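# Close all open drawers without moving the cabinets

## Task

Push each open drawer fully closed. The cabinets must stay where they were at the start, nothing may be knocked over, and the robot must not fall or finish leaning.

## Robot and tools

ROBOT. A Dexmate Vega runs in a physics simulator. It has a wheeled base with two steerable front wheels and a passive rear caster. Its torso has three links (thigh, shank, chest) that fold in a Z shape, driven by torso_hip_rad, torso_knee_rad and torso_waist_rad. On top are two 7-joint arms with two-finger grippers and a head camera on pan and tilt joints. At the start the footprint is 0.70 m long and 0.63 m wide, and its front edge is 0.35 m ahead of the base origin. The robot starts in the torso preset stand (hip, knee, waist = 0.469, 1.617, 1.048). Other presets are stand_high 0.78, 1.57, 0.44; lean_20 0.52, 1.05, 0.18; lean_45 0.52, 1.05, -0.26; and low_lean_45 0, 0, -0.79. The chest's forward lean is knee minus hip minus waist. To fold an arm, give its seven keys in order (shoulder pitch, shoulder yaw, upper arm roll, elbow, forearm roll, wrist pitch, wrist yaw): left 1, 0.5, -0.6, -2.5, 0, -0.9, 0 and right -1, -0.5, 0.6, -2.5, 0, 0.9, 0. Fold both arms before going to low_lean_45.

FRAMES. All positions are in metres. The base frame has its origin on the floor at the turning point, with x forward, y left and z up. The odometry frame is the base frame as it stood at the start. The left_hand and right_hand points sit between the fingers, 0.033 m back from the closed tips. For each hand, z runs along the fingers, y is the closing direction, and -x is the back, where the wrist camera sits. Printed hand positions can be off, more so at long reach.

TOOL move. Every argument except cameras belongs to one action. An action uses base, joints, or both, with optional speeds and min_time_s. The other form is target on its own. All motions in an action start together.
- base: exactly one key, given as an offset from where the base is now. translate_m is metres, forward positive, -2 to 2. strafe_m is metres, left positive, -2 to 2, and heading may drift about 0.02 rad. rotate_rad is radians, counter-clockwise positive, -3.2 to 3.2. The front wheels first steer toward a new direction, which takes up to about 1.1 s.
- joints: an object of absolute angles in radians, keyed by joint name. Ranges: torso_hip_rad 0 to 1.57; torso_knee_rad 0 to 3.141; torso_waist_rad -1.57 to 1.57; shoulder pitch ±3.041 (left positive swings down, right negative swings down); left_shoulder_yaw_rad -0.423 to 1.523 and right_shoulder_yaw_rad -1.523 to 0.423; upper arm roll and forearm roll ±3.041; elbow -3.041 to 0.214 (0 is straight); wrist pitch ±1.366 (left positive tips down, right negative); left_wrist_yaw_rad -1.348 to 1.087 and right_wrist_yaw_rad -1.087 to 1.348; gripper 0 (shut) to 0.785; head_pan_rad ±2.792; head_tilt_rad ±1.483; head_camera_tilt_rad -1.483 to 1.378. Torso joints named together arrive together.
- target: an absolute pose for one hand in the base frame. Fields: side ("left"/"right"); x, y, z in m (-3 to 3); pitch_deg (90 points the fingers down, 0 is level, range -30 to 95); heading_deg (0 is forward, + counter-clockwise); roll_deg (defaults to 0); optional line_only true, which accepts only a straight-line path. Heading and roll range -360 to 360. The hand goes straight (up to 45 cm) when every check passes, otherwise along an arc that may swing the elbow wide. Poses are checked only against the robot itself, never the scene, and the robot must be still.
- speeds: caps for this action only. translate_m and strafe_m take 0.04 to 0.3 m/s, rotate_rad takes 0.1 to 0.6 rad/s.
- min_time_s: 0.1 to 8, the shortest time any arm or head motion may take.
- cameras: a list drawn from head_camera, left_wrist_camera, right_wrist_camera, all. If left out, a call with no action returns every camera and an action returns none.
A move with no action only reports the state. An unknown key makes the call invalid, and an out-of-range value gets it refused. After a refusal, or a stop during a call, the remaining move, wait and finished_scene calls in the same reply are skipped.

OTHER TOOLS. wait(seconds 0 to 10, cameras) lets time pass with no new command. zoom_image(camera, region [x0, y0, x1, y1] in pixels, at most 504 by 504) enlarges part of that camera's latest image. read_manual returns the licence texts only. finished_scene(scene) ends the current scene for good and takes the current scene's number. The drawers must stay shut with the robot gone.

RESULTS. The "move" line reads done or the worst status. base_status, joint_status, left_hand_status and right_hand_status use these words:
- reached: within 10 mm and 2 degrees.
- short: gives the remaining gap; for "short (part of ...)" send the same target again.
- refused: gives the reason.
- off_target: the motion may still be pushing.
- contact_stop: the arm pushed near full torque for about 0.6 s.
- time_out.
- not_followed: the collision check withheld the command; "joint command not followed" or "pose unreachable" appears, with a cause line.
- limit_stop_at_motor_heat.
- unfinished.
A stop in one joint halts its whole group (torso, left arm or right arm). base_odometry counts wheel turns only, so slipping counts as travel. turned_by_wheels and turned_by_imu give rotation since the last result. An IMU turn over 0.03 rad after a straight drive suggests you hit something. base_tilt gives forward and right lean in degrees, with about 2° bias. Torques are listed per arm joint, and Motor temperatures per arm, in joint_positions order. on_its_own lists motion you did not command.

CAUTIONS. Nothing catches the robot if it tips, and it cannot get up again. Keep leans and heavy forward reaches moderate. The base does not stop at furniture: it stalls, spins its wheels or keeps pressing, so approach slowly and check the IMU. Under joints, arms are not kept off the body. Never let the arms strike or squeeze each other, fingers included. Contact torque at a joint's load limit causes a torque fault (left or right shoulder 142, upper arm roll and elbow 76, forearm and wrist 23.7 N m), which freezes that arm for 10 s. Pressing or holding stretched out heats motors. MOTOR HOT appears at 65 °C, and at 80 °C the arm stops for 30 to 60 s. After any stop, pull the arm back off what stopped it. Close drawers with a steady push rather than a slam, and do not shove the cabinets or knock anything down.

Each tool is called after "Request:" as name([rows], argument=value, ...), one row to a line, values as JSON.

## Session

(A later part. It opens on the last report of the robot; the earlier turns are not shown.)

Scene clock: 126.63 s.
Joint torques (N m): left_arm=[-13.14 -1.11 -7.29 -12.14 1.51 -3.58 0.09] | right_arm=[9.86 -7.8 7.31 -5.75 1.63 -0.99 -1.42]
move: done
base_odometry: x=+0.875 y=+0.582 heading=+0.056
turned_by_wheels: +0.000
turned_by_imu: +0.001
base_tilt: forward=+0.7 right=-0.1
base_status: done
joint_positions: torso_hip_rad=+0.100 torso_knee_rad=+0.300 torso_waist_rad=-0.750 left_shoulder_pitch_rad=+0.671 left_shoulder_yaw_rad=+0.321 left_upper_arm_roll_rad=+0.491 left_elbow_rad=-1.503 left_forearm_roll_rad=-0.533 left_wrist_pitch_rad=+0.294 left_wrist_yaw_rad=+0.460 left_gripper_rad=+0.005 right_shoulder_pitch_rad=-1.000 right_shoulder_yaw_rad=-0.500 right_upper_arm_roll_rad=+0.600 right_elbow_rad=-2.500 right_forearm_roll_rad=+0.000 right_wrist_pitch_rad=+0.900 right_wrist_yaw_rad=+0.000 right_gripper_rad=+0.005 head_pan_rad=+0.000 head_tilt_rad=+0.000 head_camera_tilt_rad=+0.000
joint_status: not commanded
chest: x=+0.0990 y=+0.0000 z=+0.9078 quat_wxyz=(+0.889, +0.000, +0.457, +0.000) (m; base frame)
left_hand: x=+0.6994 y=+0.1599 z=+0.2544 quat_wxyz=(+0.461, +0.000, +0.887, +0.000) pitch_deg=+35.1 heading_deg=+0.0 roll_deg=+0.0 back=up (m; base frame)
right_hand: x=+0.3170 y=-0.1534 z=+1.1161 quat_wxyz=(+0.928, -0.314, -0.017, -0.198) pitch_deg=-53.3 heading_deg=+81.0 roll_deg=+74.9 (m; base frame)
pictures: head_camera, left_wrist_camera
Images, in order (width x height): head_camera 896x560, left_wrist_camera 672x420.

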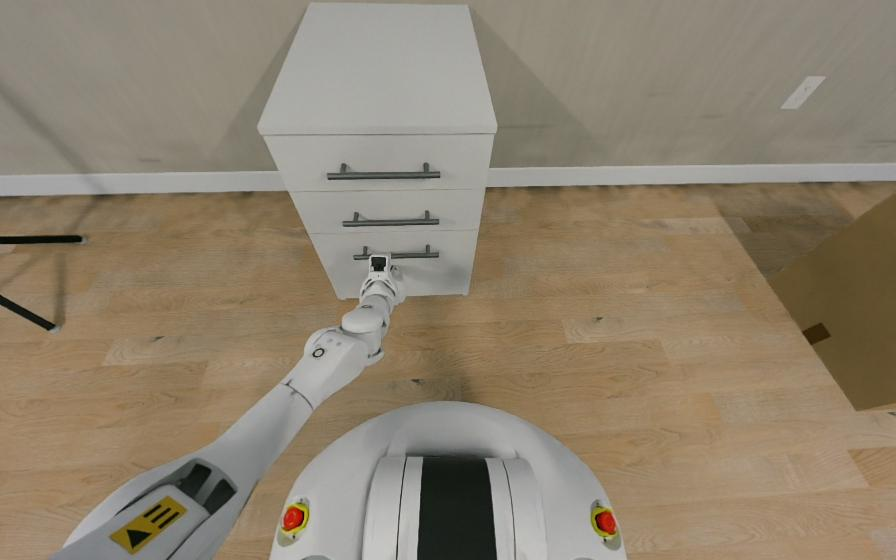

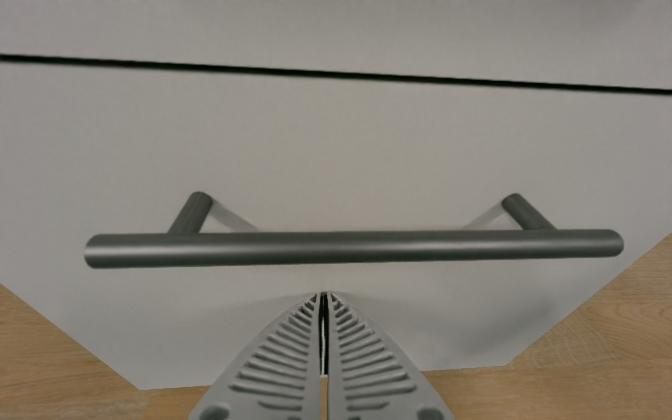

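Request:
move(base={"translate_m": -0.5})

Request:
move(joints={"left_shoulder_pitch_rad":1,"left_shoulder_yaw_rad":0.5,"left_upper_arm_roll_rad":-0.6,"left_elbow_rad":-2.5,"left_forearm_roll_rad":0,"left_wrist_pitch_rad":-0.9,"left_wrist_yaw_rad":0})

Request:
move(base={"rotate_rad": 2.2}, joints={"torso_hip_rad":0.469,"torso_knee_rad":1.617,"torso_waist_rad":1.048,"head_camera_tilt_rad":0.25}, cameras=["head_camera"])

Scene clock: 134.87 s.
Joint torques (N m): left_arm=[-12.06 -3.57 -6.02 -12.77 0.44 -2.59 -0.09] | right_arm=[10.09 -7.44 7.04 -4.95 1.6 -0.7 -1.23]
move: done
base_odometry: x=+0.376 y=+0.553 heading=+0.055
turned_by_wheels: -0.001
turned_by_imu: +0.000
base_tilt: forward=+0.7 right=+0.0
base_status: done
joint_positions: torso_hip_rad=+0.100 torso_knee_rad=+0.300 torso_waist_rad=-0.750 left_shoulder_pitch_rad=+0.670 left_shoulder_yaw_rad=+0.321 left_upper_arm_roll_rad=+0.491 left_elbow_rad=-1.503 left_forearm_roll_rad=-0.533 left_wrist_pitch_rad=+0.293 left_wrist_yaw_rad=+0.460 left_gripper_rad=+0.005 right_shoulder_pitch_rad=-1.000 right_shoulder_yaw_rad=-0.500 right_upper_arm_roll_rad=+0.600 right_elbow_rad=-2.500 right_forearm_roll_rad=+0.000 right_wrist_pitch_rad=+0.900 right_wrist_yaw_rad=+0.000 right_gripper_rad=+0.005 head_pan_rad=+0.000 head_tilt_rad=+0.000 head_camera_tilt_rad=+0.000
joint_status: not commanded
chest: x=+0.0990 y=+0.0000 z=+0.9078 quat_wxyz=(+0.889, +0.000, +0.457, +0.000) (m; base frame)
left_hand: x=+0.6997 y=+0.1600 z=+0.2546 quat_wxyz=(+0.461, +0.000, +0.887, +0.000) pitch_deg=+35.0 heading_deg=+0.0 roll_deg=+0.0 back=up (m; base frame)
right_hand: x=+0.3170 y=-0.1534 z=+1.1161 quat_wxyz=(+0.928, -0.314, -0.017, -0.198) pitch_deg=-53.3 heading_deg=+81.0 roll_deg=+74.9 (m; base frame)

Scene clock: 140.50 s.
Joint torques (N m): left_arm=[-0.3 5.99 -7.55 -7.87 -0.57 0.14 0.58] | right_arm=[9.67 -7.7 7.15 -5.55 1.64 -0.71 -1.24]
move: done
base_odometry: x=+0.376 y=+0.553 heading=+0.055
turned_by_wheels: +0.000
turned_by_imu: +0.001
base_tilt: forward=+0.7 right=-0.1
base_status: not commanded
joint_positions: torso_hip_rad=+0.100 torso_knee_rad=+0.300 torso_waist_rad=-0.750 left_shoulder_pitch_rad=+0.998 left_shoulder_yaw_rad=+0.499 left_upper_arm_roll_rad=-0.594 left_elbow_rad=-2.495 left_forearm_roll_rad=-0.003 left_wrist_pitch_rad=-0.894 left_wrist_yaw_rad=+0.002 left_gripper_rad=+0.005 right_shoulder_pitch_rad=-1.000 right_shoulder_yaw_rad=-0.500 right_upper_arm_roll_rad=+0.600 right_elbow_rad=-2.500 right_forearm_roll_rad=+0.000 right_wrist_pitch_rad=+0.900 right_wrist_yaw_rad=+0.000 right_gripper_rad=+0.005 head_pan_rad=+0.000 head_tilt_rad=+0.000 head_camera_tilt_rad=+0.000
joint_status: all done
chest: x=+0.0990 y=+0.0000 z=+0.9078 quat_wxyz=(+0.889, +0.000, +0.457, +0.000) (m; base frame)
left_hand: x=+0.3208 y=+0.1568 z=+1.1170 quat_wxyz=(+0.930, +0.310, -0.012, +0.197) pitch_deg=-53.9 heading_deg=-80.3 roll_deg=-75.8 (m; base frame)
right_hand: x=+0.3170 y=-0.1534 z=+1.1161 quat_wxyz=(+0.928, -0.314, -0.017, -0.198) pitch_deg=-53.3 heading_deg=+81.0 roll_deg=+74.9 (m; base frame)

Scene clock: 148.43 s.
Joint torques (N m): left_arm=[-4.94 7.32 -4.88 0.69 -0.55 1.1 0.51] | right_arm=[14.33 -7.73 3.82 -0.74 0.72 -1.9 -0.38]
move: done
base_odometry: x=+0.377 y=+0.552 heading=+2.258
turned_by_wheels: +2.203
turned_by_imu: +2.159
base_tilt: forward=+0.6 right=-0.1
base_status: done
joint_positions: torso_hip_rad=+0.469 torso_knee_rad=+1.617 torso_waist_rad=+1.048 left_shoulder_pitch_rad=+1.000 left_shoulder_yaw_rad=+0.500 left_upper_arm_roll_rad=-0.600 left_elbow_rad=-2.500 left_forearm_roll_rad=+0.000 left_wrist_pitch_rad=-0.900 left_wrist_yaw_rad=+0.000 left_gripper_rad=+0.005 right_shoulder_pitch_rad=-1.000 right_shoulder_yaw_rad=-0.500 right_upper_arm_roll_rad=+0.600 right_elbow_rad=-2.500 right_forearm_roll_rad=+0.000 right_wrist_pitch_rad=+0.900 right_wrist_yaw_rad=+0.000 right_gripper_rad=+0.005 head_pan_rad=+0.000 head_tilt_rad=+0.000 head_camera_tilt_rad=+0.250
joint_status: all done
chest: x=-0.0111 y=+0.0000 z=+1.4154 quat_wxyz=(+0.999, +0.000, +0.050, +0.000) (m; base frame)
left_hand: x=-0.0239 y=+0.1532 z=+1.7166 quat_wxyz=(+0.839, +0.205, -0.398, +0.310) pitch_deg=-36.8 heading_deg=-132.5 roll_deg=-6.9 back=down (m; base frame)
right_hand: x=-0.0238 y=-0.1534 z=+1.7167 quat_wxyz=(+0.839, -0.205, -0.398, -0.310) pitch_deg=-36.8 heading_deg=+132.5 roll_deg=+7.0 back=down (m; base frame)
pictures: head_camera
Images, in order (width x height): head_camera 896x560.

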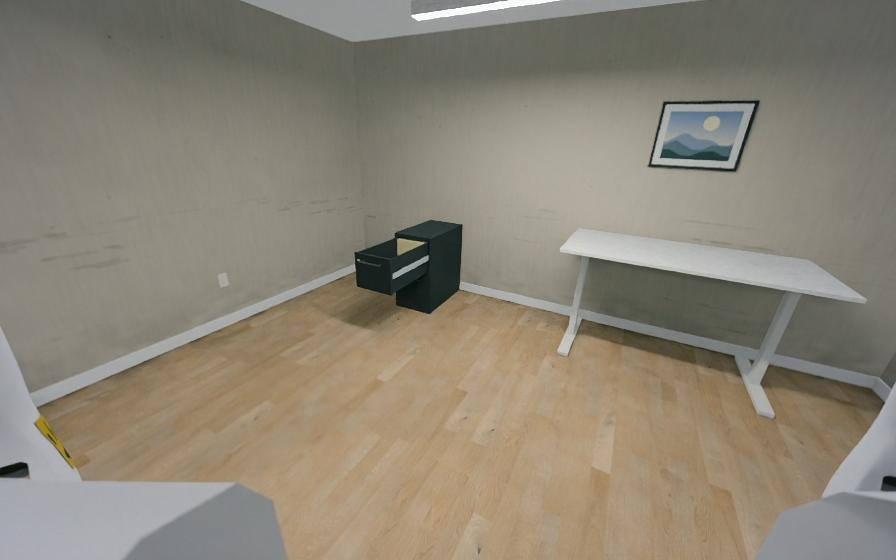

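Request:
zoom_image(camera="head_camera", region=[330, 200, 490, 330])

Scaled by 3.150 from the camera's 896x560 image, which has a finer 960x600 frame.

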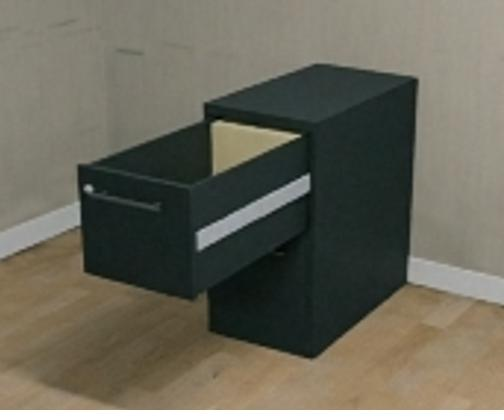

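Request:
move(base={"rotate_rad": 0.76}, cameras=["head_camera"])

Scene clock: 169.20 s.
Joint torques (N m): left_arm=[-5.82 6.19 -4.7 -0.42 -0.33 1.76 0.25] | right_arm=[13.46 -7.78 3.76 -0.9 0.64 -2.04 -0.25]
move: done
base_odometry: x=+0.378 y=+0.552 heading=+3.019
turned_by_wheels: +0.761
turned_by_imu: +0.747
base_tilt: forward=+0.6 right=+0.0
base_status: done
joint_positions: torso_hip_rad=+0.469 torso_knee_rad=+1.617 torso_waist_rad=+1.048 left_shoulder_pitch_rad=+1.000 left_shoulder_yaw_rad=+0.500 left_upper_arm_roll_rad=-0.600 left_elbow_rad=-2.500 left_forearm_roll_rad=+0.000 left_wrist_pitch_rad=-0.900 left_wrist_yaw_rad=+0.000 left_gripper_rad=+0.005 right_shoulder_pitch_rad=-1.000 right_shoulder_yaw_rad=-0.500 right_upper_arm_roll_rad=+0.600 right_elbow_rad=-2.500 right_forearm_roll_rad=+0.000 right_wrist_pitch_rad=+0.900 right_wrist_yaw_rad=+0.000 right_gripper_rad=+0.005 head_pan_rad=+0.000 head_tilt_rad=+0.000 head_camera_tilt_rad=+0.250
joint_status: not commanded
chest: x=-0.0111 y=+0.0000 z=+1.4154 quat_wxyz=(+0.999, +0.000, +0.050, +0.000) (m; base frame)
left_hand: x=-0.0239 y=+0.1532 z=+1.7166 quat_wxyz=(+0.839, +0.205, -0.398, +0.310) pitch_deg=-36.8 heading_deg=-132.5 roll_deg=-6.9 back=down (m; base frame)
right_hand: x=-0.0238 y=-0.1534 z=+1.7167 quat_wxyz=(+0.839, -0.205, -0.398, -0.310) pitch_deg=-36.8 heading_deg=+132.5 roll_deg=+7.0 back=down (m; base frame)
pictures: head_camera
Images, in order (width x height): head_camera 896x560.

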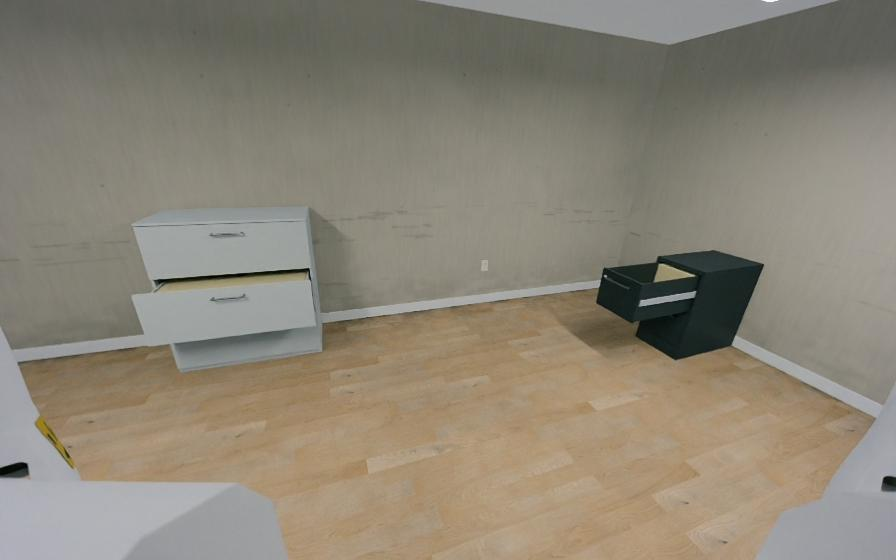

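Request:
move(base={"translate_m": 1.98})

Request:
move(base={"rotate_rad": -1.28}, joints={"head_camera_tilt_rad":0.45}, cameras=["head_camera"])

Scene clock: 190.47 s.
Joint torques (N m): left_arm=[-2.35 8.84 -3.56 0.67 -0.38 1.89 0.3] | right_arm=[13.28 -6.21 3.82 -0.3 0.59 -1.81 -0.29]
move: done
base_odometry: x=-1.588 y=+0.787 heading=+3.020
turned_by_wheels: +0.000
turned_by_imu: +0.003
base_tilt: forward=+0.6 right=-0.1
base_status: done
joint_positions: torso_hip_rad=+0.469 torso_knee_rad=+1.617 torso_waist_rad=+1.048 left_shoulder_pitch_rad=+1.000 left_shoulder_yaw_rad=+0.500 left_upper_arm_roll_rad=-0.600 left_elbow_rad=-2.500 left_forearm_roll_rad=+0.000 left_wrist_pitch_rad=-0.900 left_wrist_yaw_rad=+0.000 left_gripper_rad=+0.005 right_shoulder_pitch_rad=-1.000 right_shoulder_yaw_rad=-0.500 right_upper_arm_roll_rad=+0.600 right_elbow_rad=-2.500 right_forearm_roll_rad=+0.000 right_wrist_pitch_rad=+0.900 right_wrist_yaw_rad=+0.000 right_gripper_rad=+0.005 head_pan_rad=+0.000 head_tilt_rad=+0.000 head_camera_tilt_rad=+0.250
joint_status: not commanded
chest: x=-0.0111 y=+0.0000 z=+1.4155 quat_wxyz=(+0.999, +0.000, +0.050, +0.000) (m; base frame)
left_hand: x=-0.0239 y=+0.1532 z=+1.7166 quat_wxyz=(+0.839, +0.205, -0.398, +0.310) pitch_deg=-36.8 heading_deg=-132.5 roll_deg=-6.9 back=down (m; base frame)
right_hand: x=-0.0238 y=-0.1534 z=+1.7167 quat_wxyz=(+0.839, -0.205, -0.398, -0.310) pitch_deg=-36.8 heading_deg=+132.5 roll_deg=+7.0 back=down (m; base frame)

Scene clock: 194.20 s.
Joint torques (N m): left_arm=[-3.16 4.01 -2.96 1.33 -0.6 2.7 -0.01] | right_arm=[13.23 -6.73 3.91 -0.77 0.65 -2.39 -0.27]
move: done
base_odometry: x=-1.590 y=+0.787 heading=+1.738
turned_by_wheels: -1.282
turned_by_imu: -1.255
base_tilt: forward=+0.6 right=-0.1
base_status: done
joint_positions: torso_hip_rad=+0.469 torso_knee_rad=+1.617 torso_waist_rad=+1.048 left_shoulder_pitch_rad=+1.000 left_shoulder_yaw_rad=+0.500 left_upper_arm_roll_rad=-0.600 left_elbow_rad=-2.500 left_forearm_roll_rad=+0.000 left_wrist_pitch_rad=-0.900 left_wrist_yaw_rad=+0.000 left_gripper_rad=+0.005 right_shoulder_pitch_rad=-1.000 right_shoulder_yaw_rad=-0.500 right_upper_arm_roll_rad=+0.600 right_elbow_rad=-2.500 right_forearm_roll_rad=+0.000 right_wrist_pitch_rad=+0.900 right_wrist_yaw_rad=+0.000 right_gripper_rad=+0.005 head_pan_rad=+0.000 head_tilt_rad=+0.000 head_camera_tilt_rad=+0.450
joint_status: all done
chest: x=-0.0111 y=+0.0000 z=+1.4155 quat_wxyz=(+0.999, +0.000, +0.050, +0.000) (m; base frame)
left_hand: x=-0.0239 y=+0.1532 z=+1.7166 quat_wxyz=(+0.839, +0.205, -0.398, +0.310) pitch_deg=-36.8 heading_deg=-132.5 roll_deg=-6.9 back=down (m; base frame)
right_hand: x=-0.0238 y=-0.1534 z=+1.7167 quat_wxyz=(+0.839, -0.205, -0.398, -0.310) pitch_deg=-36.8 heading_deg=+132.5 roll_deg=+7.0 back=down (m; base frame)
pictures: head_camera
Images, in order (width x height): head_camera 896x560.

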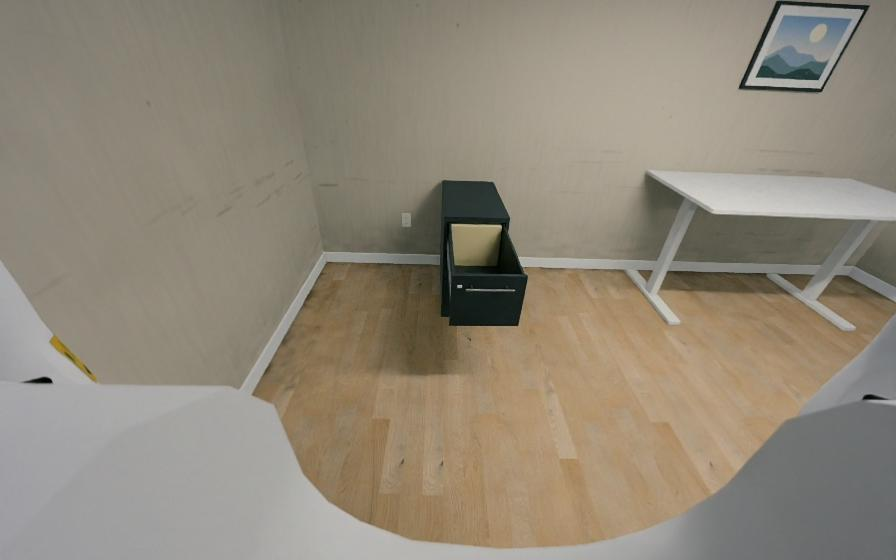

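Request:
zoom_image(camera="head_camera", region=[420, 170, 550, 340])

Scaled by 2.965 from the camera's 896x560 image, which has a finer 960x600 frame.

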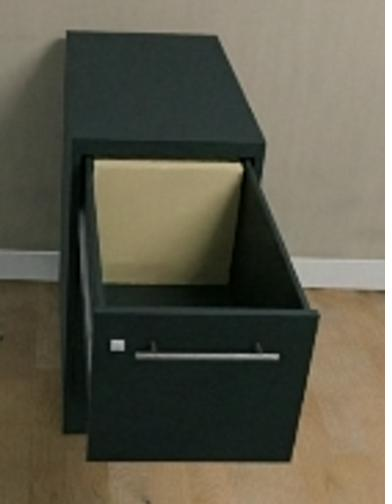

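Request:
move(base={"rotate_rad": 0.03})

Request:
move(base={"translate_m": 0.36}, joints={"torso_hip_rad":0.2,"torso_knee_rad":0.5,"torso_waist_rad":-0.4})

Request:
move(target={"side":"right","x":0.67,"y":-0.2,"z":0.585,"pitch_deg":15,"heading_deg":0}, cameras=["head_camera","right_wrist_camera"])

Scene clock: 209.20 s.
Joint torques (N m): left_arm=[-3.87 7.99 -0.22 0.27 0.59 1.68 0.2] | right_arm=[12.6 -7.06 3.55 -0.28 0.55 -2.03 -0.29]
move: done
base_odometry: x=-1.590 y=+0.787 heading=+1.768
turned_by_wheels: +0.030
turned_by_imu: +0.030
base_tilt: forward=+0.7 right=-0.1
base_status: done
joint_positions: torso_hip_rad=+0.469 torso_knee_rad=+1.617 torso_waist_rad=+1.048 left_shoulder_pitch_rad=+1.000 left_shoulder_yaw_rad=+0.500 left_upper_arm_roll_rad=-0.600 left_elbow_rad=-2.500 left_forearm_roll_rad=+0.000 left_wrist_pitch_rad=-0.900 left_wrist_yaw_rad=+0.000 left_gripper_rad=+0.005 right_shoulder_pitch_rad=-1.000 right_shoulder_yaw_rad=-0.500 right_upper_arm_roll_rad=+0.600 right_elbow_rad=-2.500 right_forearm_roll_rad=+0.000 right_wrist_pitch_rad=+0.900 right_wrist_yaw_rad=+0.000 right_gripper_rad=+0.005 head_pan_rad=+0.000 head_tilt_rad=+0.000 head_camera_tilt_rad=+0.450
joint_status: not commanded
chest: x=-0.0111 y=+0.0000 z=+1.4155 quat_wxyz=(+0.999, +0.000, +0.050, +0.000) (m; base frame)
left_hand: x=-0.0239 y=+0.1532 z=+1.7166 quat_wxyz=(+0.839, +0.205, -0.398, +0.310) pitch_deg=-36.8 heading_deg=-132.5 roll_deg=-6.9 back=down (m; base frame)
right_hand: x=-0.0238 y=-0.1534 z=+1.7167 quat_wxyz=(+0.839, -0.205, -0.398, -0.310) pitch_deg=-36.8 heading_deg=+132.5 roll_deg=+7.0 back=down (m; base frame)

Scene clock: 215.83 s.
Joint torques (N m): left_arm=[-1.06 5.02 -7.86 -3.61 -0.17 1.43 0.98] | right_arm=[9.84 -8.42 6.04 -4.23 1.27 -1.16 -0.99]
move: done
base_odometry: x=-1.661 y=+1.140 heading=+1.767
turned_by_wheels: -0.001
turned_by_imu: +0.000
base_tilt: forward=+0.7 right=-0.1
base_status: done
joint_positions: torso_hip_rad=+0.200 torso_knee_rad=+0.500 torso_waist_rad=-0.400 left_shoulder_pitch_rad=+1.000 left_shoulder_yaw_rad=+0.500 left_upper_arm_roll_rad=-0.600 left_elbow_rad=-2.500 left_forearm_roll_rad=+0.000 left_wrist_pitch_rad=-0.900 left_wrist_yaw_rad=+0.000 left_gripper_rad=+0.005 right_shoulder_pitch_rad=-1.000 right_shoulder_yaw_rad=-0.500 right_upper_arm_roll_rad=+0.600 right_elbow_rad=-2.500 right_forearm_roll_rad=+0.000 right_wrist_pitch_rad=+0.900 right_wrist_yaw_rad=+0.000 right_gripper_rad=+0.005 head_pan_rad=+0.000 head_tilt_rad=+0.000 head_camera_tilt_rad=+0.450
joint_status: all done
chest: x=+0.0184 y=+0.0000 z=+1.0543 quat_wxyz=(+0.939, +0.000, +0.343, +0.000) (m; base frame)
left_hand: x=+0.1778 y=+0.1532 z=+1.3101 quat_wxyz=(+0.919, +0.287, -0.133, +0.235) pitch_deg=-53.1 heading_deg=-100.5 roll_deg=-50.8 back=down (m; base frame)
right_hand: x=+0.1779 y=-0.1534 z=+1.3101 quat_wxyz=(+0.919, -0.287, -0.133, -0.235) pitch_deg=-53.1 heading_deg=+100.4 roll_deg=+50.9 back=down (m; base frame)

Scene clock: 221.20 s.
Joint torques (N m): left_arm=[-2.96 4.62 -9.59 -4.35 -0.1 0.23 0.39] | right_arm=[1.89 4.3 -8.35 -9.1 -0.06 1.98 0.34]
move: done
base_odometry: x=-1.661 y=+1.140 heading=+1.767
turned_by_wheels: +0.000
turned_by_imu: +0.001
base_tilt: forward=+0.6 right=-0.1
base_status: not commanded
joint_positions: torso_hip_rad=+0.200 torso_knee_rad=+0.500 torso_waist_rad=-0.400 left_shoulder_pitch_rad=+1.000 left_shoulder_yaw_rad=+0.500 left_upper_arm_roll_rad=-0.600 left_elbow_rad=-2.500 left_forearm_roll_rad=+0.000 left_wrist_pitch_rad=-0.900 left_wrist_yaw_rad=+0.000 left_gripper_rad=+0.005 right_shoulder_pitch_rad=-1.095 right_shoulder_yaw_rad=+0.356 right_upper_arm_roll_rad=+0.153 right_elbow_rad=-1.801 right_forearm_roll_rad=-0.367 right_wrist_pitch_rad=-0.190 right_wrist_yaw_rad=+0.220 right_gripper_rad=+0.005 head_pan_rad=+0.000 head_tilt_rad=+0.000 head_camera_tilt_rad=+0.450
joint_status: not commanded
chest: x=+0.0184 y=+0.0000 z=+1.0543 quat_wxyz=(+0.939, +0.000, +0.343, +0.000) (m; base frame)
left_hand: x=+0.1778 y=+0.1532 z=+1.3101 quat_wxyz=(+0.919, +0.287, -0.133, +0.235) pitch_deg=-53.1 heading_deg=-100.5 roll_deg=-50.8 back=down (m; base frame)
right_hand: x=+0.6711 y=-0.2043 z=+0.5894 quat_wxyz=(+0.612, +0.000, +0.791, -0.003) pitch_deg=+14.5 heading_deg=-0.3 roll_deg=-0.3 back=up (m; base frame)
right_hand_status: reached (checked arc [a long move; over the whole arc the hand travels 1.09 m to end 0.88 m from its start, up to 0.28 m off the straight line; right_wrist_pitch_rad turns most, 1.10 rad; on the way or at its end the hand turns up to 126 deg from its attitude at the start], planned for 3.8 s): 6 mm and 0.6 deg off.
pictures: head_camera, right_wrist_camera
Images, in order (width x height): head_camera 896x560, right_wrist_camera 672x420.

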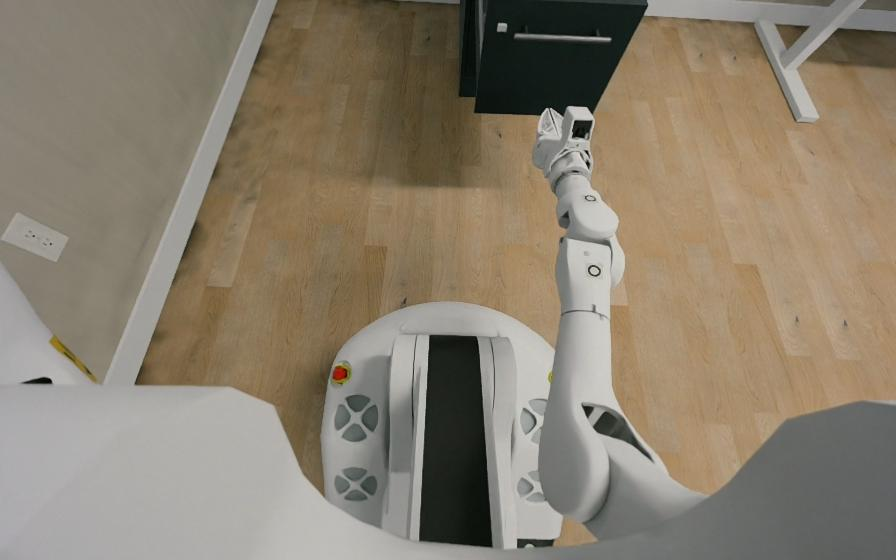

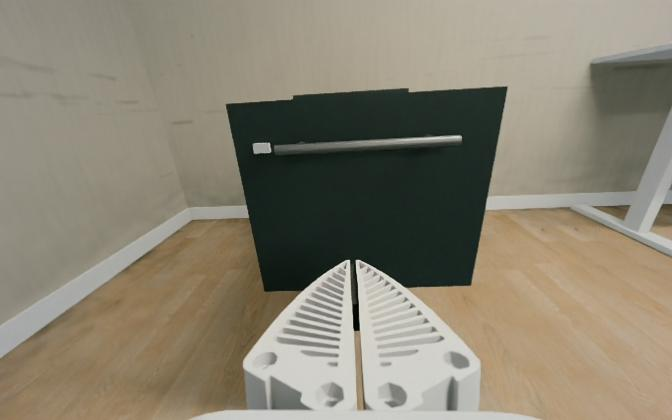

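Request:
zoom_image(camera="head_camera", region=[450, 0, 660, 130])

Scaled by 2.400 from the camera's 896x560 image, which has a finer 960x600 frame.

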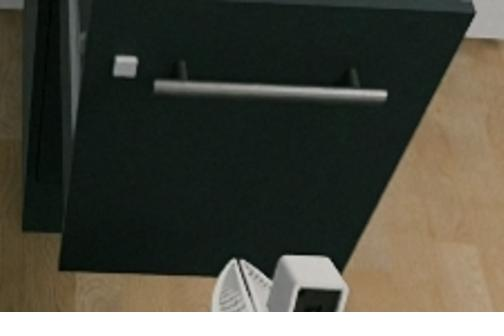

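Request:
move(base={"rotate_rad": -0.045})

Request:
move(base={"translate_m": 0.3}, speeds={"translate_m": 0.08}, joints={"head_camera_tilt_rad":0.1}, cameras=["head_camera","right_wrist_camera"])

Scene clock: 235.47 s.
Joint torques (N m): left_arm=[-1.7 10.04 -7.98 -5.09 -1.1 2.07 0.56] | right_arm=[3.2 5.19 -8.77 -6.85 0.01 2.05 0.11]
move: done
base_odometry: x=-1.661 y=+1.140 heading=+1.722
turned_by_wheels: -0.045
turned_by_imu: -0.044
base_tilt: forward=+0.7 right=-0.1
base_status: done
joint_positions: torso_hip_rad=+0.200 torso_knee_rad=+0.500 torso_waist_rad=-0.400 left_shoulder_pitch_rad=+1.000 left_shoulder_yaw_rad=+0.500 left_upper_arm_roll_rad=-0.600 left_elbow_rad=-2.500 left_forearm_roll_rad=+0.000 left_wrist_pitch_rad=-0.900 left_wrist_yaw_rad=+0.000 left_gripper_rad=+0.005 right_shoulder_pitch_rad=-1.095 right_shoulder_yaw_rad=+0.360 right_upper_arm_roll_rad=+0.151 right_elbow_rad=-1.797 right_forearm_roll_rad=-0.369 right_wrist_pitch_rad=-0.195 right_wrist_yaw_rad=+0.221 right_gripper_rad=+0.005 head_pan_rad=+0.000 head_tilt_rad=+0.000 head_camera_tilt_rad=+0.450
joint_status: not commanded
chest: x=+0.0184 y=+0.0000 z=+1.0543 quat_wxyz=(+0.939, +0.000, +0.343, +0.000) (m; base frame)
left_hand: x=+0.1779 y=+0.1532 z=+1.3101 quat_wxyz=(+0.919, +0.287, -0.133, +0.235) pitch_deg=-53.1 heading_deg=-100.5 roll_deg=-50.8 back=down (m; base frame)
right_hand: x=+0.6701 y=-0.2003 z=+0.5850 quat_wxyz=(+0.609, +0.000, +0.793, +0.000) pitch_deg=+15.0 heading_deg=+0.0 roll_deg=+0.0 back=up (m; base frame)

Scene clock: 240.27 s.
Joint torques (N m): left_arm=[-2.62 5.18 -5.88 -5.81 -0.85 1.35 1.03] | right_arm=[7.14 5.24 -8.52 -9.14 0.26 2.43 -0.09]
move: done
base_odometry: x=-1.708 y=+1.437 heading=+1.722
turned_by_wheels: -0.001
turned_by_imu: +0.002
base_tilt: forward=+0.7 right=-0.1
base_status: done
joint_positions: torso_hip_rad=+0.200 torso_knee_rad=+0.500 torso_waist_rad=-0.400 left_shoulder_pitch_rad=+1.000 left_shoulder_yaw_rad=+0.500 left_upper_arm_roll_rad=-0.600 left_elbow_rad=-2.500 left_forearm_roll_rad=+0.000 left_wrist_pitch_rad=-0.900 left_wrist_yaw_rad=+0.000 left_gripper_rad=+0.005 right_shoulder_pitch_rad=-1.096 right_shoulder_yaw_rad=+0.360 right_upper_arm_roll_rad=+0.150 right_elbow_rad=-1.797 right_forearm_roll_rad=-0.369 right_wrist_pitch_rad=-0.195 right_wrist_yaw_rad=+0.221 right_gripper_rad=+0.005 head_pan_rad=+0.000 head_tilt_rad=+0.000 head_camera_tilt_rad=+0.100
joint_status: all done
chest: x=+0.0184 y=+0.0000 z=+1.0543 quat_wxyz=(+0.939, +0.000, +0.343, +0.000) (m; base frame)
left_hand: x=+0.1779 y=+0.1532 z=+1.3101 quat_wxyz=(+0.919, +0.287, -0.133, +0.235) pitch_deg=-53.1 heading_deg=-100.5 roll_deg=-50.8 back=down (m; base frame)
right_hand: x=+0.6699 y=-0.2002 z=+0.5846 quat_wxyz=(+0.608, +0.000, +0.794, +0.000) pitch_deg=+15.0 heading_deg=+0.0 roll_deg=+0.0 back=up (m; base frame)
pictures: head_camera, right_wrist_camera
Images, in order (width x height): head_camera 896x560, right_wrist_camera 672x420.

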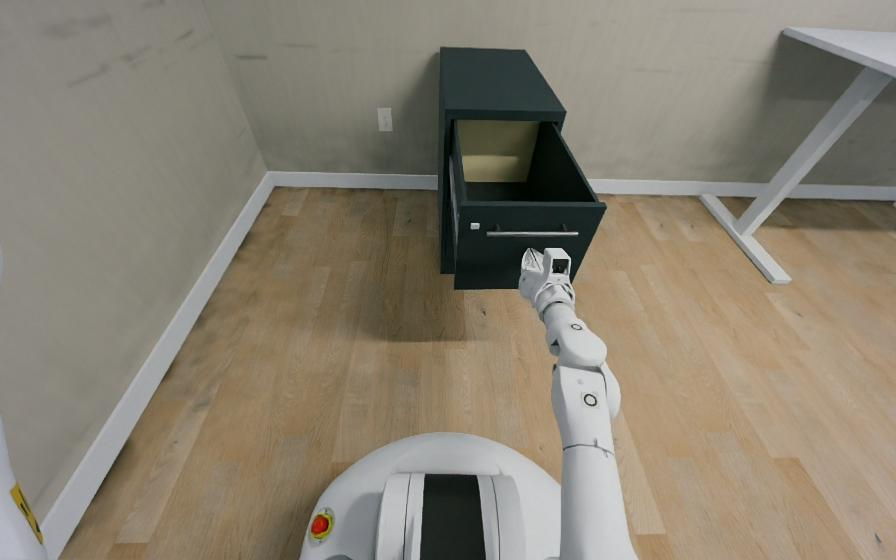

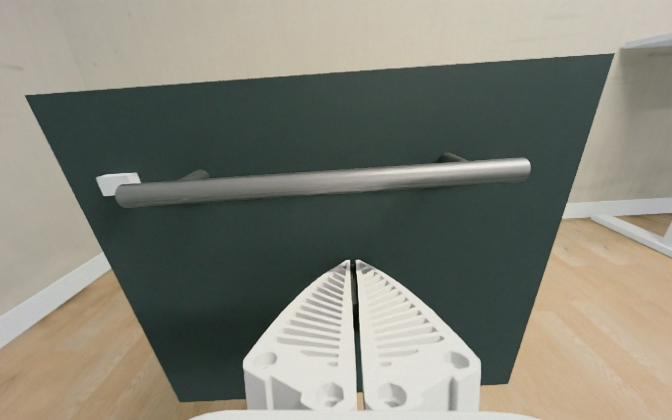

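Request:
move(base={"translate_m": 0.3}, speeds={"translate_m": 0.08}, cameras=["head_camera","right_wrist_camera"])

Scene clock: 250.17 s.
Joint torques (N m): left_arm=[-5.13 5.96 -5.21 -4.18 -0.95 0.53 0.84] | right_arm=[7.85 4.97 -7.85 -10.08 0.3 2.36 -0.1]
move: done
base_odometry: x=-1.754 y=+1.733 heading=+1.721
turned_by_wheels: +0.000
turned_by_imu: +0.001
base_tilt: forward=+0.7 right=-0.1
base_status: done
joint_positions: torso_hip_rad=+0.200 torso_knee_rad=+0.500 torso_waist_rad=-0.400 left_shoulder_pitch_rad=+1.000 left_shoulder_yaw_rad=+0.500 left_upper_arm_roll_rad=-0.600 left_elbow_rad=-2.500 left_forearm_roll_rad=+0.000 left_wrist_pitch_rad=-0.900 left_wrist_yaw_rad=+0.000 left_gripper_rad=+0.005 right_shoulder_pitch_rad=-1.096 right_shoulder_yaw_rad=+0.360 right_upper_arm_roll_rad=+0.150 right_elbow_rad=-1.797 right_forearm_roll_rad=-0.369 right_wrist_pitch_rad=-0.195 right_wrist_yaw_rad=+0.221 right_gripper_rad=+0.005 head_pan_rad=+0.000 head_tilt_rad=+0.000 head_camera_tilt_rad=+0.100
joint_status: not commanded
chest: x=+0.0184 y=+0.0000 z=+1.0543 quat_wxyz=(+0.939, +0.000, +0.343, +0.000) (m; base frame)
left_hand: x=+0.1779 y=+0.1532 z=+1.3101 quat_wxyz=(+0.919, +0.287, -0.133, +0.235) pitch_deg=-53.1 heading_deg=-100.4 roll_deg=-50.8 back=down (m; base frame)
right_hand: x=+0.6699 y=-0.2002 z=+0.5846 quat_wxyz=(+0.608, +0.000, +0.794, +0.000) pitch_deg=+15.0 heading_deg=+0.0 roll_deg=+0.0 back=up (m; base frame)
pictures: head_camera, right_wrist_camera
Images, in order (width x height): head_camera 896x560, right_wrist_camera 672x420.

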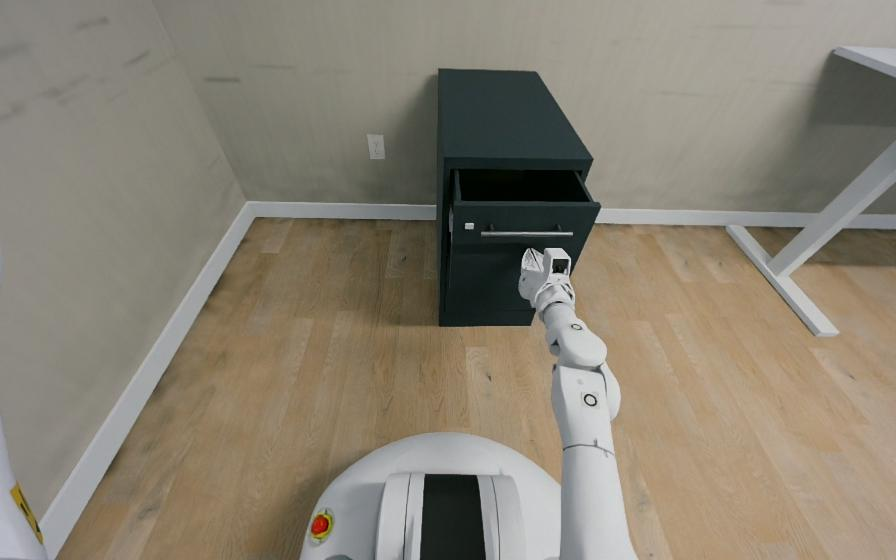

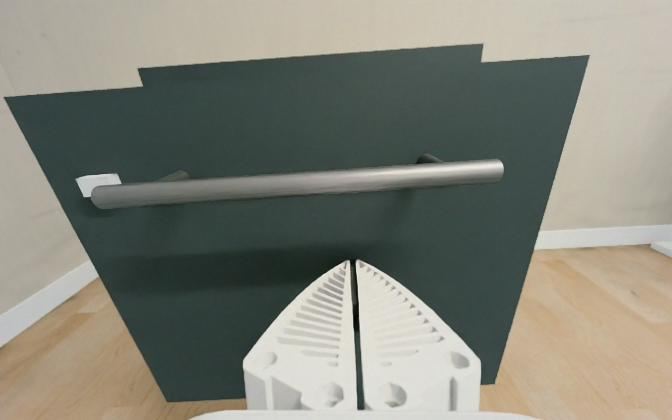

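Request:
move(base={"translate_m": 0.1}, speeds={"translate_m": 0.06}, cameras=["head_camera","right_wrist_camera"])

Request:
zoom_image(camera="head_camera", region=[420, 130, 630, 260])

Scene clock: 256.23 s.
Joint torques (N m): left_arm=[-0.83 7.02 -5.08 -4.37 -0.92 2.15 0.65] | right_arm=[10.87 4.67 -7.87 -10.26 0.35 2.43 -0.15]
move: done
base_odometry: x=-1.769 y=+1.832 heading=+1.721
turned_by_wheels: +0.000
turned_by_imu: +0.001
base_tilt: forward=+0.6 right=-0.1
base_status: done
joint_positions: torso_hip_rad=+0.200 torso_knee_rad=+0.500 torso_waist_rad=-0.400 left_shoulder_pitch_rad=+1.000 left_shoulder_yaw_rad=+0.500 left_upper_arm_roll_rad=-0.600 left_elbow_rad=-2.500 left_forearm_roll_rad=+0.000 left_wrist_pitch_rad=-0.900 left_wrist_yaw_rad=+0.000 left_gripper_rad=+0.005 right_shoulder_pitch_rad=-1.096 right_shoulder_yaw_rad=+0.360 right_upper_arm_roll_rad=+0.150 right_elbow_rad=-1.797 right_forearm_roll_rad=-0.369 right_wrist_pitch_rad=-0.195 right_wrist_yaw_rad=+0.221 right_gripper_rad=+0.005 head_pan_rad=+0.000 head_tilt_rad=+0.000 head_camera_tilt_rad=+0.100
joint_status: not commanded
chest: x=+0.0184 y=+0.0000 z=+1.0543 quat_wxyz=(+0.939, +0.000, +0.343, +0.000) (m; base frame)
left_hand: x=+0.1779 y=+0.1532 z=+1.3100 quat_wxyz=(+0.919, +0.287, -0.133, +0.235) pitch_deg=-53.1 heading_deg=-100.4 roll_deg=-50.8 back=down (m; base frame)
right_hand: x=+0.6699 y=-0.2002 z=+0.5845 quat_wxyz=(+0.608, +0.000, +0.794, +0.000) pitch_deg=+15.0 heading_deg=+0.0 roll_deg=+0.0 back=up (m; base frame)
pictures: head_camera, right_wrist_camera
Images, in order (width x height): head_camera 896x560, right_wrist_camera 672x420.

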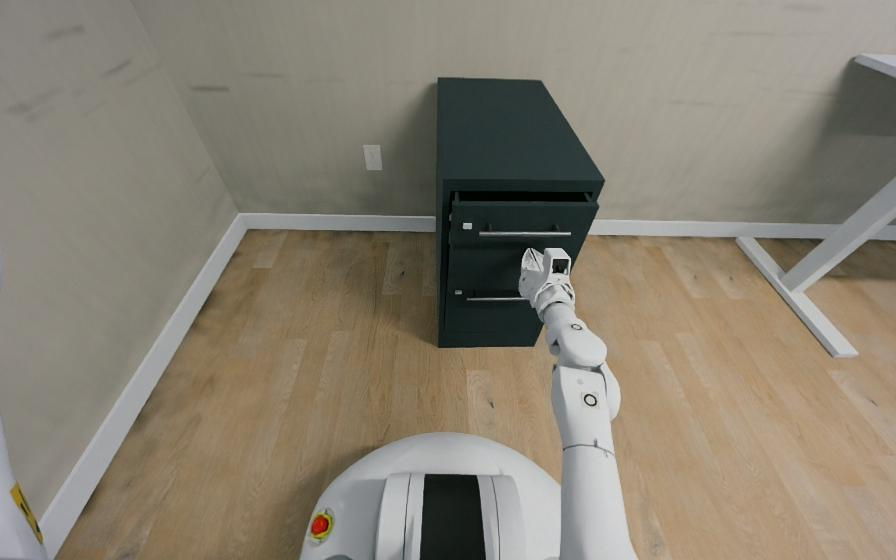

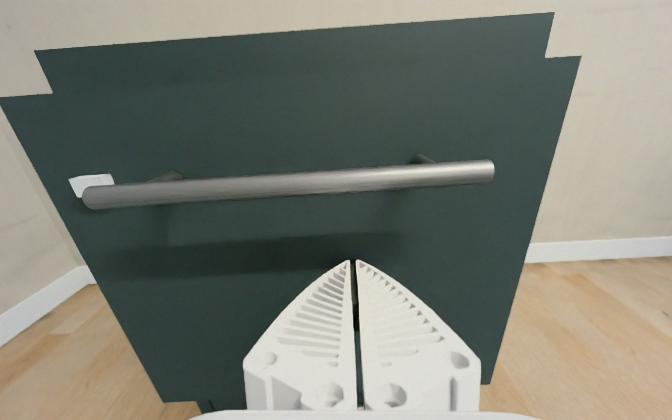

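Scaled by 2.400 from the camera's 896x560 image, which has a finer 960x600 frame.

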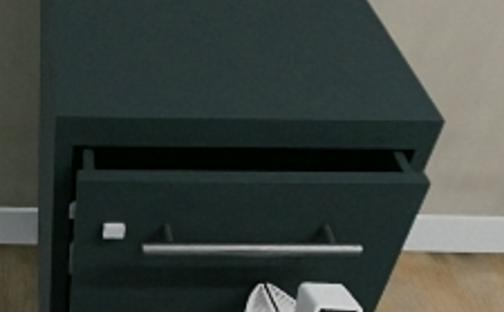

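Request:
move(base={"translate_m": 0.025}, speeds={"translate_m": 0.04})

Request:
move(base={"translate_m": 0.01}, speeds={"translate_m": 0.04}, cameras=["head_camera","right_wrist_camera"])

Request:
zoom_image(camera="head_camera", region=[420, 130, 630, 260])

Scene clock: 262.87 s.
Joint torques (N m): left_arm=[-0.68 6.26 -6.33 -3.27 -0.73 0.38 0.93] | right_arm=[8.41 4.63 -8.13 -10.53 0.41 2.89 0]
move: done
base_odometry: x=-1.773 y=+1.857 heading=+1.721
turned_by_wheels: +0.000
turned_by_imu: +0.000
base_tilt: forward=+0.6 right=+0.0
base_status: done
joint_positions: torso_hip_rad=+0.200 torso_knee_rad=+0.500 torso_waist_rad=-0.400 left_shoulder_pitch_rad=+1.000 left_shoulder_yaw_rad=+0.500 left_upper_arm_roll_rad=-0.600 left_elbow_rad=-2.500 left_forearm_roll_rad=+0.000 left_wrist_pitch_rad=-0.900 left_wrist_yaw_rad=+0.000 left_gripper_rad=+0.005 right_shoulder_pitch_rad=-1.096 right_shoulder_yaw_rad=+0.360 right_upper_arm_roll_rad=+0.150 right_elbow_rad=-1.797 right_forearm_roll_rad=-0.369 right_wrist_pitch_rad=-0.195 right_wrist_yaw_rad=+0.221 right_gripper_rad=+0.005 head_pan_rad=+0.000 head_tilt_rad=+0.000 head_camera_tilt_rad=+0.100
joint_status: not commanded
chest: x=+0.0184 y=+0.0000 z=+1.0543 quat_wxyz=(+0.939, +0.000, +0.343, +0.000) (m; base frame)
left_hand: x=+0.1779 y=+0.1532 z=+1.3100 quat_wxyz=(+0.919, +0.287, -0.133, +0.235) pitch_deg=-53.1 heading_deg=-100.4 roll_deg=-50.8 back=down (m; base frame)
right_hand: x=+0.6698 y=-0.2002 z=+0.5845 quat_wxyz=(+0.608, +0.000, +0.794, +0.000) pitch_deg=+15.0 heading_deg=+0.0 roll_deg=+0.0 back=up (m; base frame)

Scene clock: 263.77 s.
Joint torques (N m): left_arm=[-4.21 4.43 -7.56 -3.4 -0.93 0.49 0.54] | right_arm=[10.72 5.43 -8.16 -9.97 0.44 2.23 -0.01]
move: done
base_odometry: x=-1.774 y=+1.867 heading=+1.720
turned_by_wheels: +0.000
turned_by_imu: +0.000
base_tilt: forward=+0.6 right=-0.1
base_status: done
joint_positions: torso_hip_rad=+0.200 torso_knee_rad=+0.500 torso_waist_rad=-0.400 left_shoulder_pitch_rad=+1.000 left_shoulder_yaw_rad=+0.500 left_upper_arm_roll_rad=-0.600 left_elbow_rad=-2.500 left_forearm_roll_rad=+0.000 left_wrist_pitch_rad=-0.900 left_wrist_yaw_rad=+0.000 left_gripper_rad=+0.005 right_shoulder_pitch_rad=-1.096 right_shoulder_yaw_rad=+0.360 right_upper_arm_roll_rad=+0.150 right_elbow_rad=-1.797 right_forearm_roll_rad=-0.369 right_wrist_pitch_rad=-0.195 right_wrist_yaw_rad=+0.221 right_gripper_rad=+0.005 head_pan_rad=+0.000 head_tilt_rad=+0.000 head_camera_tilt_rad=+0.100
joint_status: not commanded
chest: x=+0.0184 y=+0.0000 z=+1.0543 quat_wxyz=(+0.939, +0.000, +0.343, +0.000) (m; base frame)
left_hand: x=+0.1779 y=+0.1532 z=+1.3100 quat_wxyz=(+0.919, +0.287, -0.133, +0.235) pitch_deg=-53.1 heading_deg=-100.4 roll_deg=-50.8 back=down (m; base frame)
right_hand: x=+0.6698 y=-0.2002 z=+0.5845 quat_wxyz=(+0.608, +0.000, +0.794, +0.000) pitch_deg=+15.0 heading_deg=+0.0 roll_deg=+0.0 back=up (m; base frame)
pictures: head_camera, right_wrist_camera
Images, in order (width x height): head_camera 896x560, right_wrist_camera 672x420.

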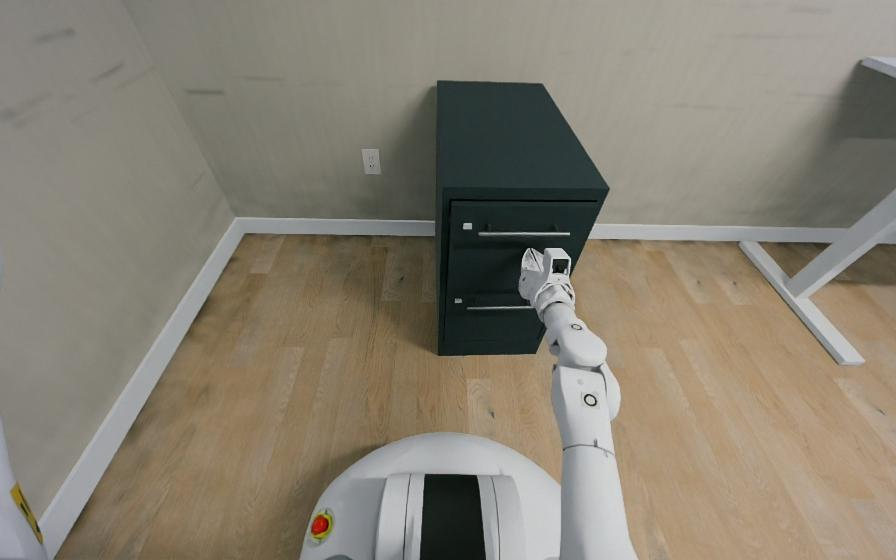

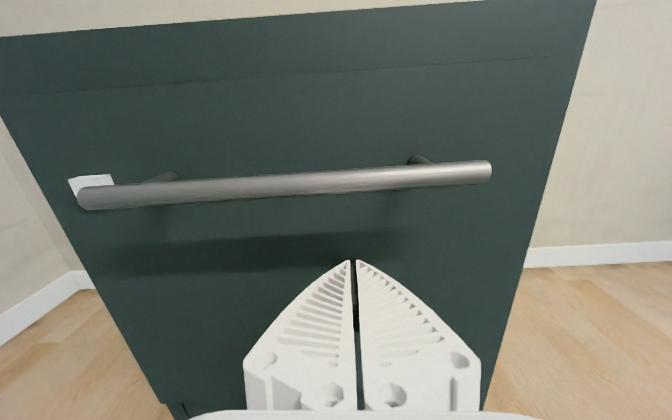

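Scaled by 2.400 from the camera's 896x560 image, which has a finer 960x600 frame.

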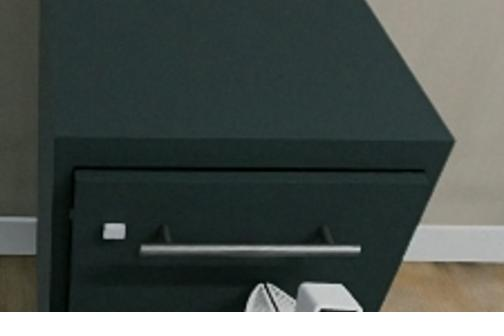

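Request:
move(base={"translate_m": 0.01}, speeds={"translate_m": 0.04}, cameras=["head_camera","right_wrist_camera"])

Request:
zoom_image(camera="head_camera", region=[420, 130, 630, 260])

Scene clock: 268.27 s.
Joint torques (N m): left_arm=[-3.55 7.4 -5.89 -3.09 -0.79 0.49 0.59] | right_arm=[10.35 4.71 -8.12 -9.9 0.35 2.54 -0.07]
move: done
base_odometry: x=-1.776 y=+1.876 heading=+1.720
turned_by_wheels: +0.000
turned_by_imu: +0.000
base_tilt: forward=+0.7 right=-0.1
base_status: done
joint_positions: torso_hip_rad=+0.200 torso_knee_rad=+0.500 torso_waist_rad=-0.400 left_shoulder_pitch_rad=+1.000 left_shoulder_yaw_rad=+0.500 left_upper_arm_roll_rad=-0.600 left_elbow_rad=-2.500 left_forearm_roll_rad=+0.000 left_wrist_pitch_rad=-0.900 left_wrist_yaw_rad=+0.000 left_gripper_rad=+0.005 right_shoulder_pitch_rad=-1.096 right_shoulder_yaw_rad=+0.360 right_upper_arm_roll_rad=+0.150 right_elbow_rad=-1.797 right_forearm_roll_rad=-0.369 right_wrist_pitch_rad=-0.195 right_wrist_yaw_rad=+0.221 right_gripper_rad=+0.005 head_pan_rad=+0.000 head_tilt_rad=+0.000 head_camera_tilt_rad=+0.100
joint_status: not commanded
chest: x=+0.0184 y=+0.0000 z=+1.0543 quat_wxyz=(+0.939, +0.000, +0.343, +0.000) (m; base frame)
left_hand: x=+0.1780 y=+0.1532 z=+1.3100 quat_wxyz=(+0.919, +0.287, -0.133, +0.235) pitch_deg=-53.1 heading_deg=-100.4 roll_deg=-50.8 back=down (m; base frame)
right_hand: x=+0.6698 y=-0.2002 z=+0.5844 quat_wxyz=(+0.608, +0.000, +0.794, +0.000) pitch_deg=+15.1 heading_deg=+0.0 roll_deg=+0.0 back=up (m; base frame)
pictures: head_camera, right_wrist_camera
Images, in order (width x height): head_camera 896x560, right_wrist_camera 672x420.

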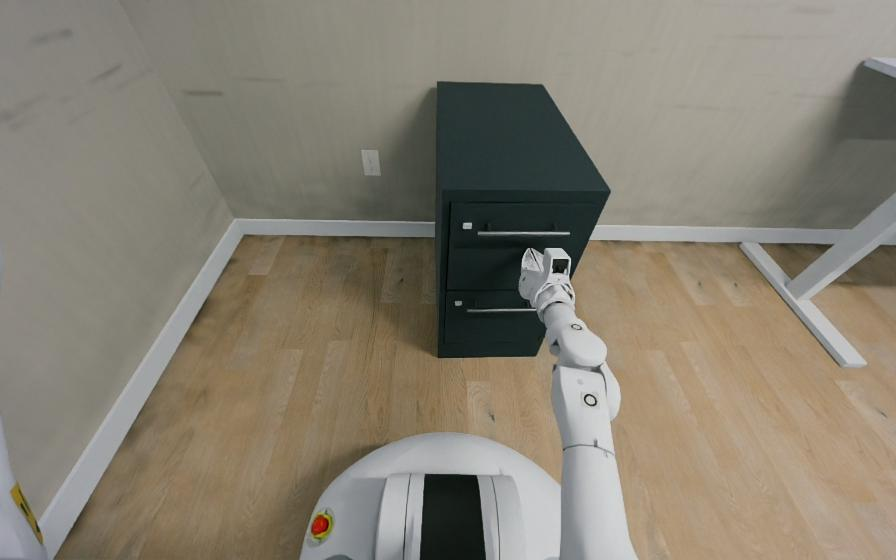

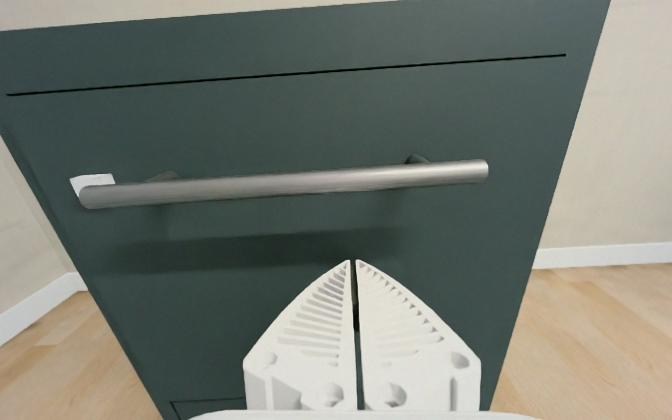

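Scaled by 2.400 from the camera's 896x560 image, which has a finer 960x600 frame.

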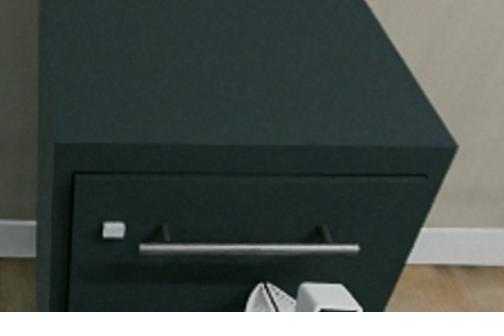

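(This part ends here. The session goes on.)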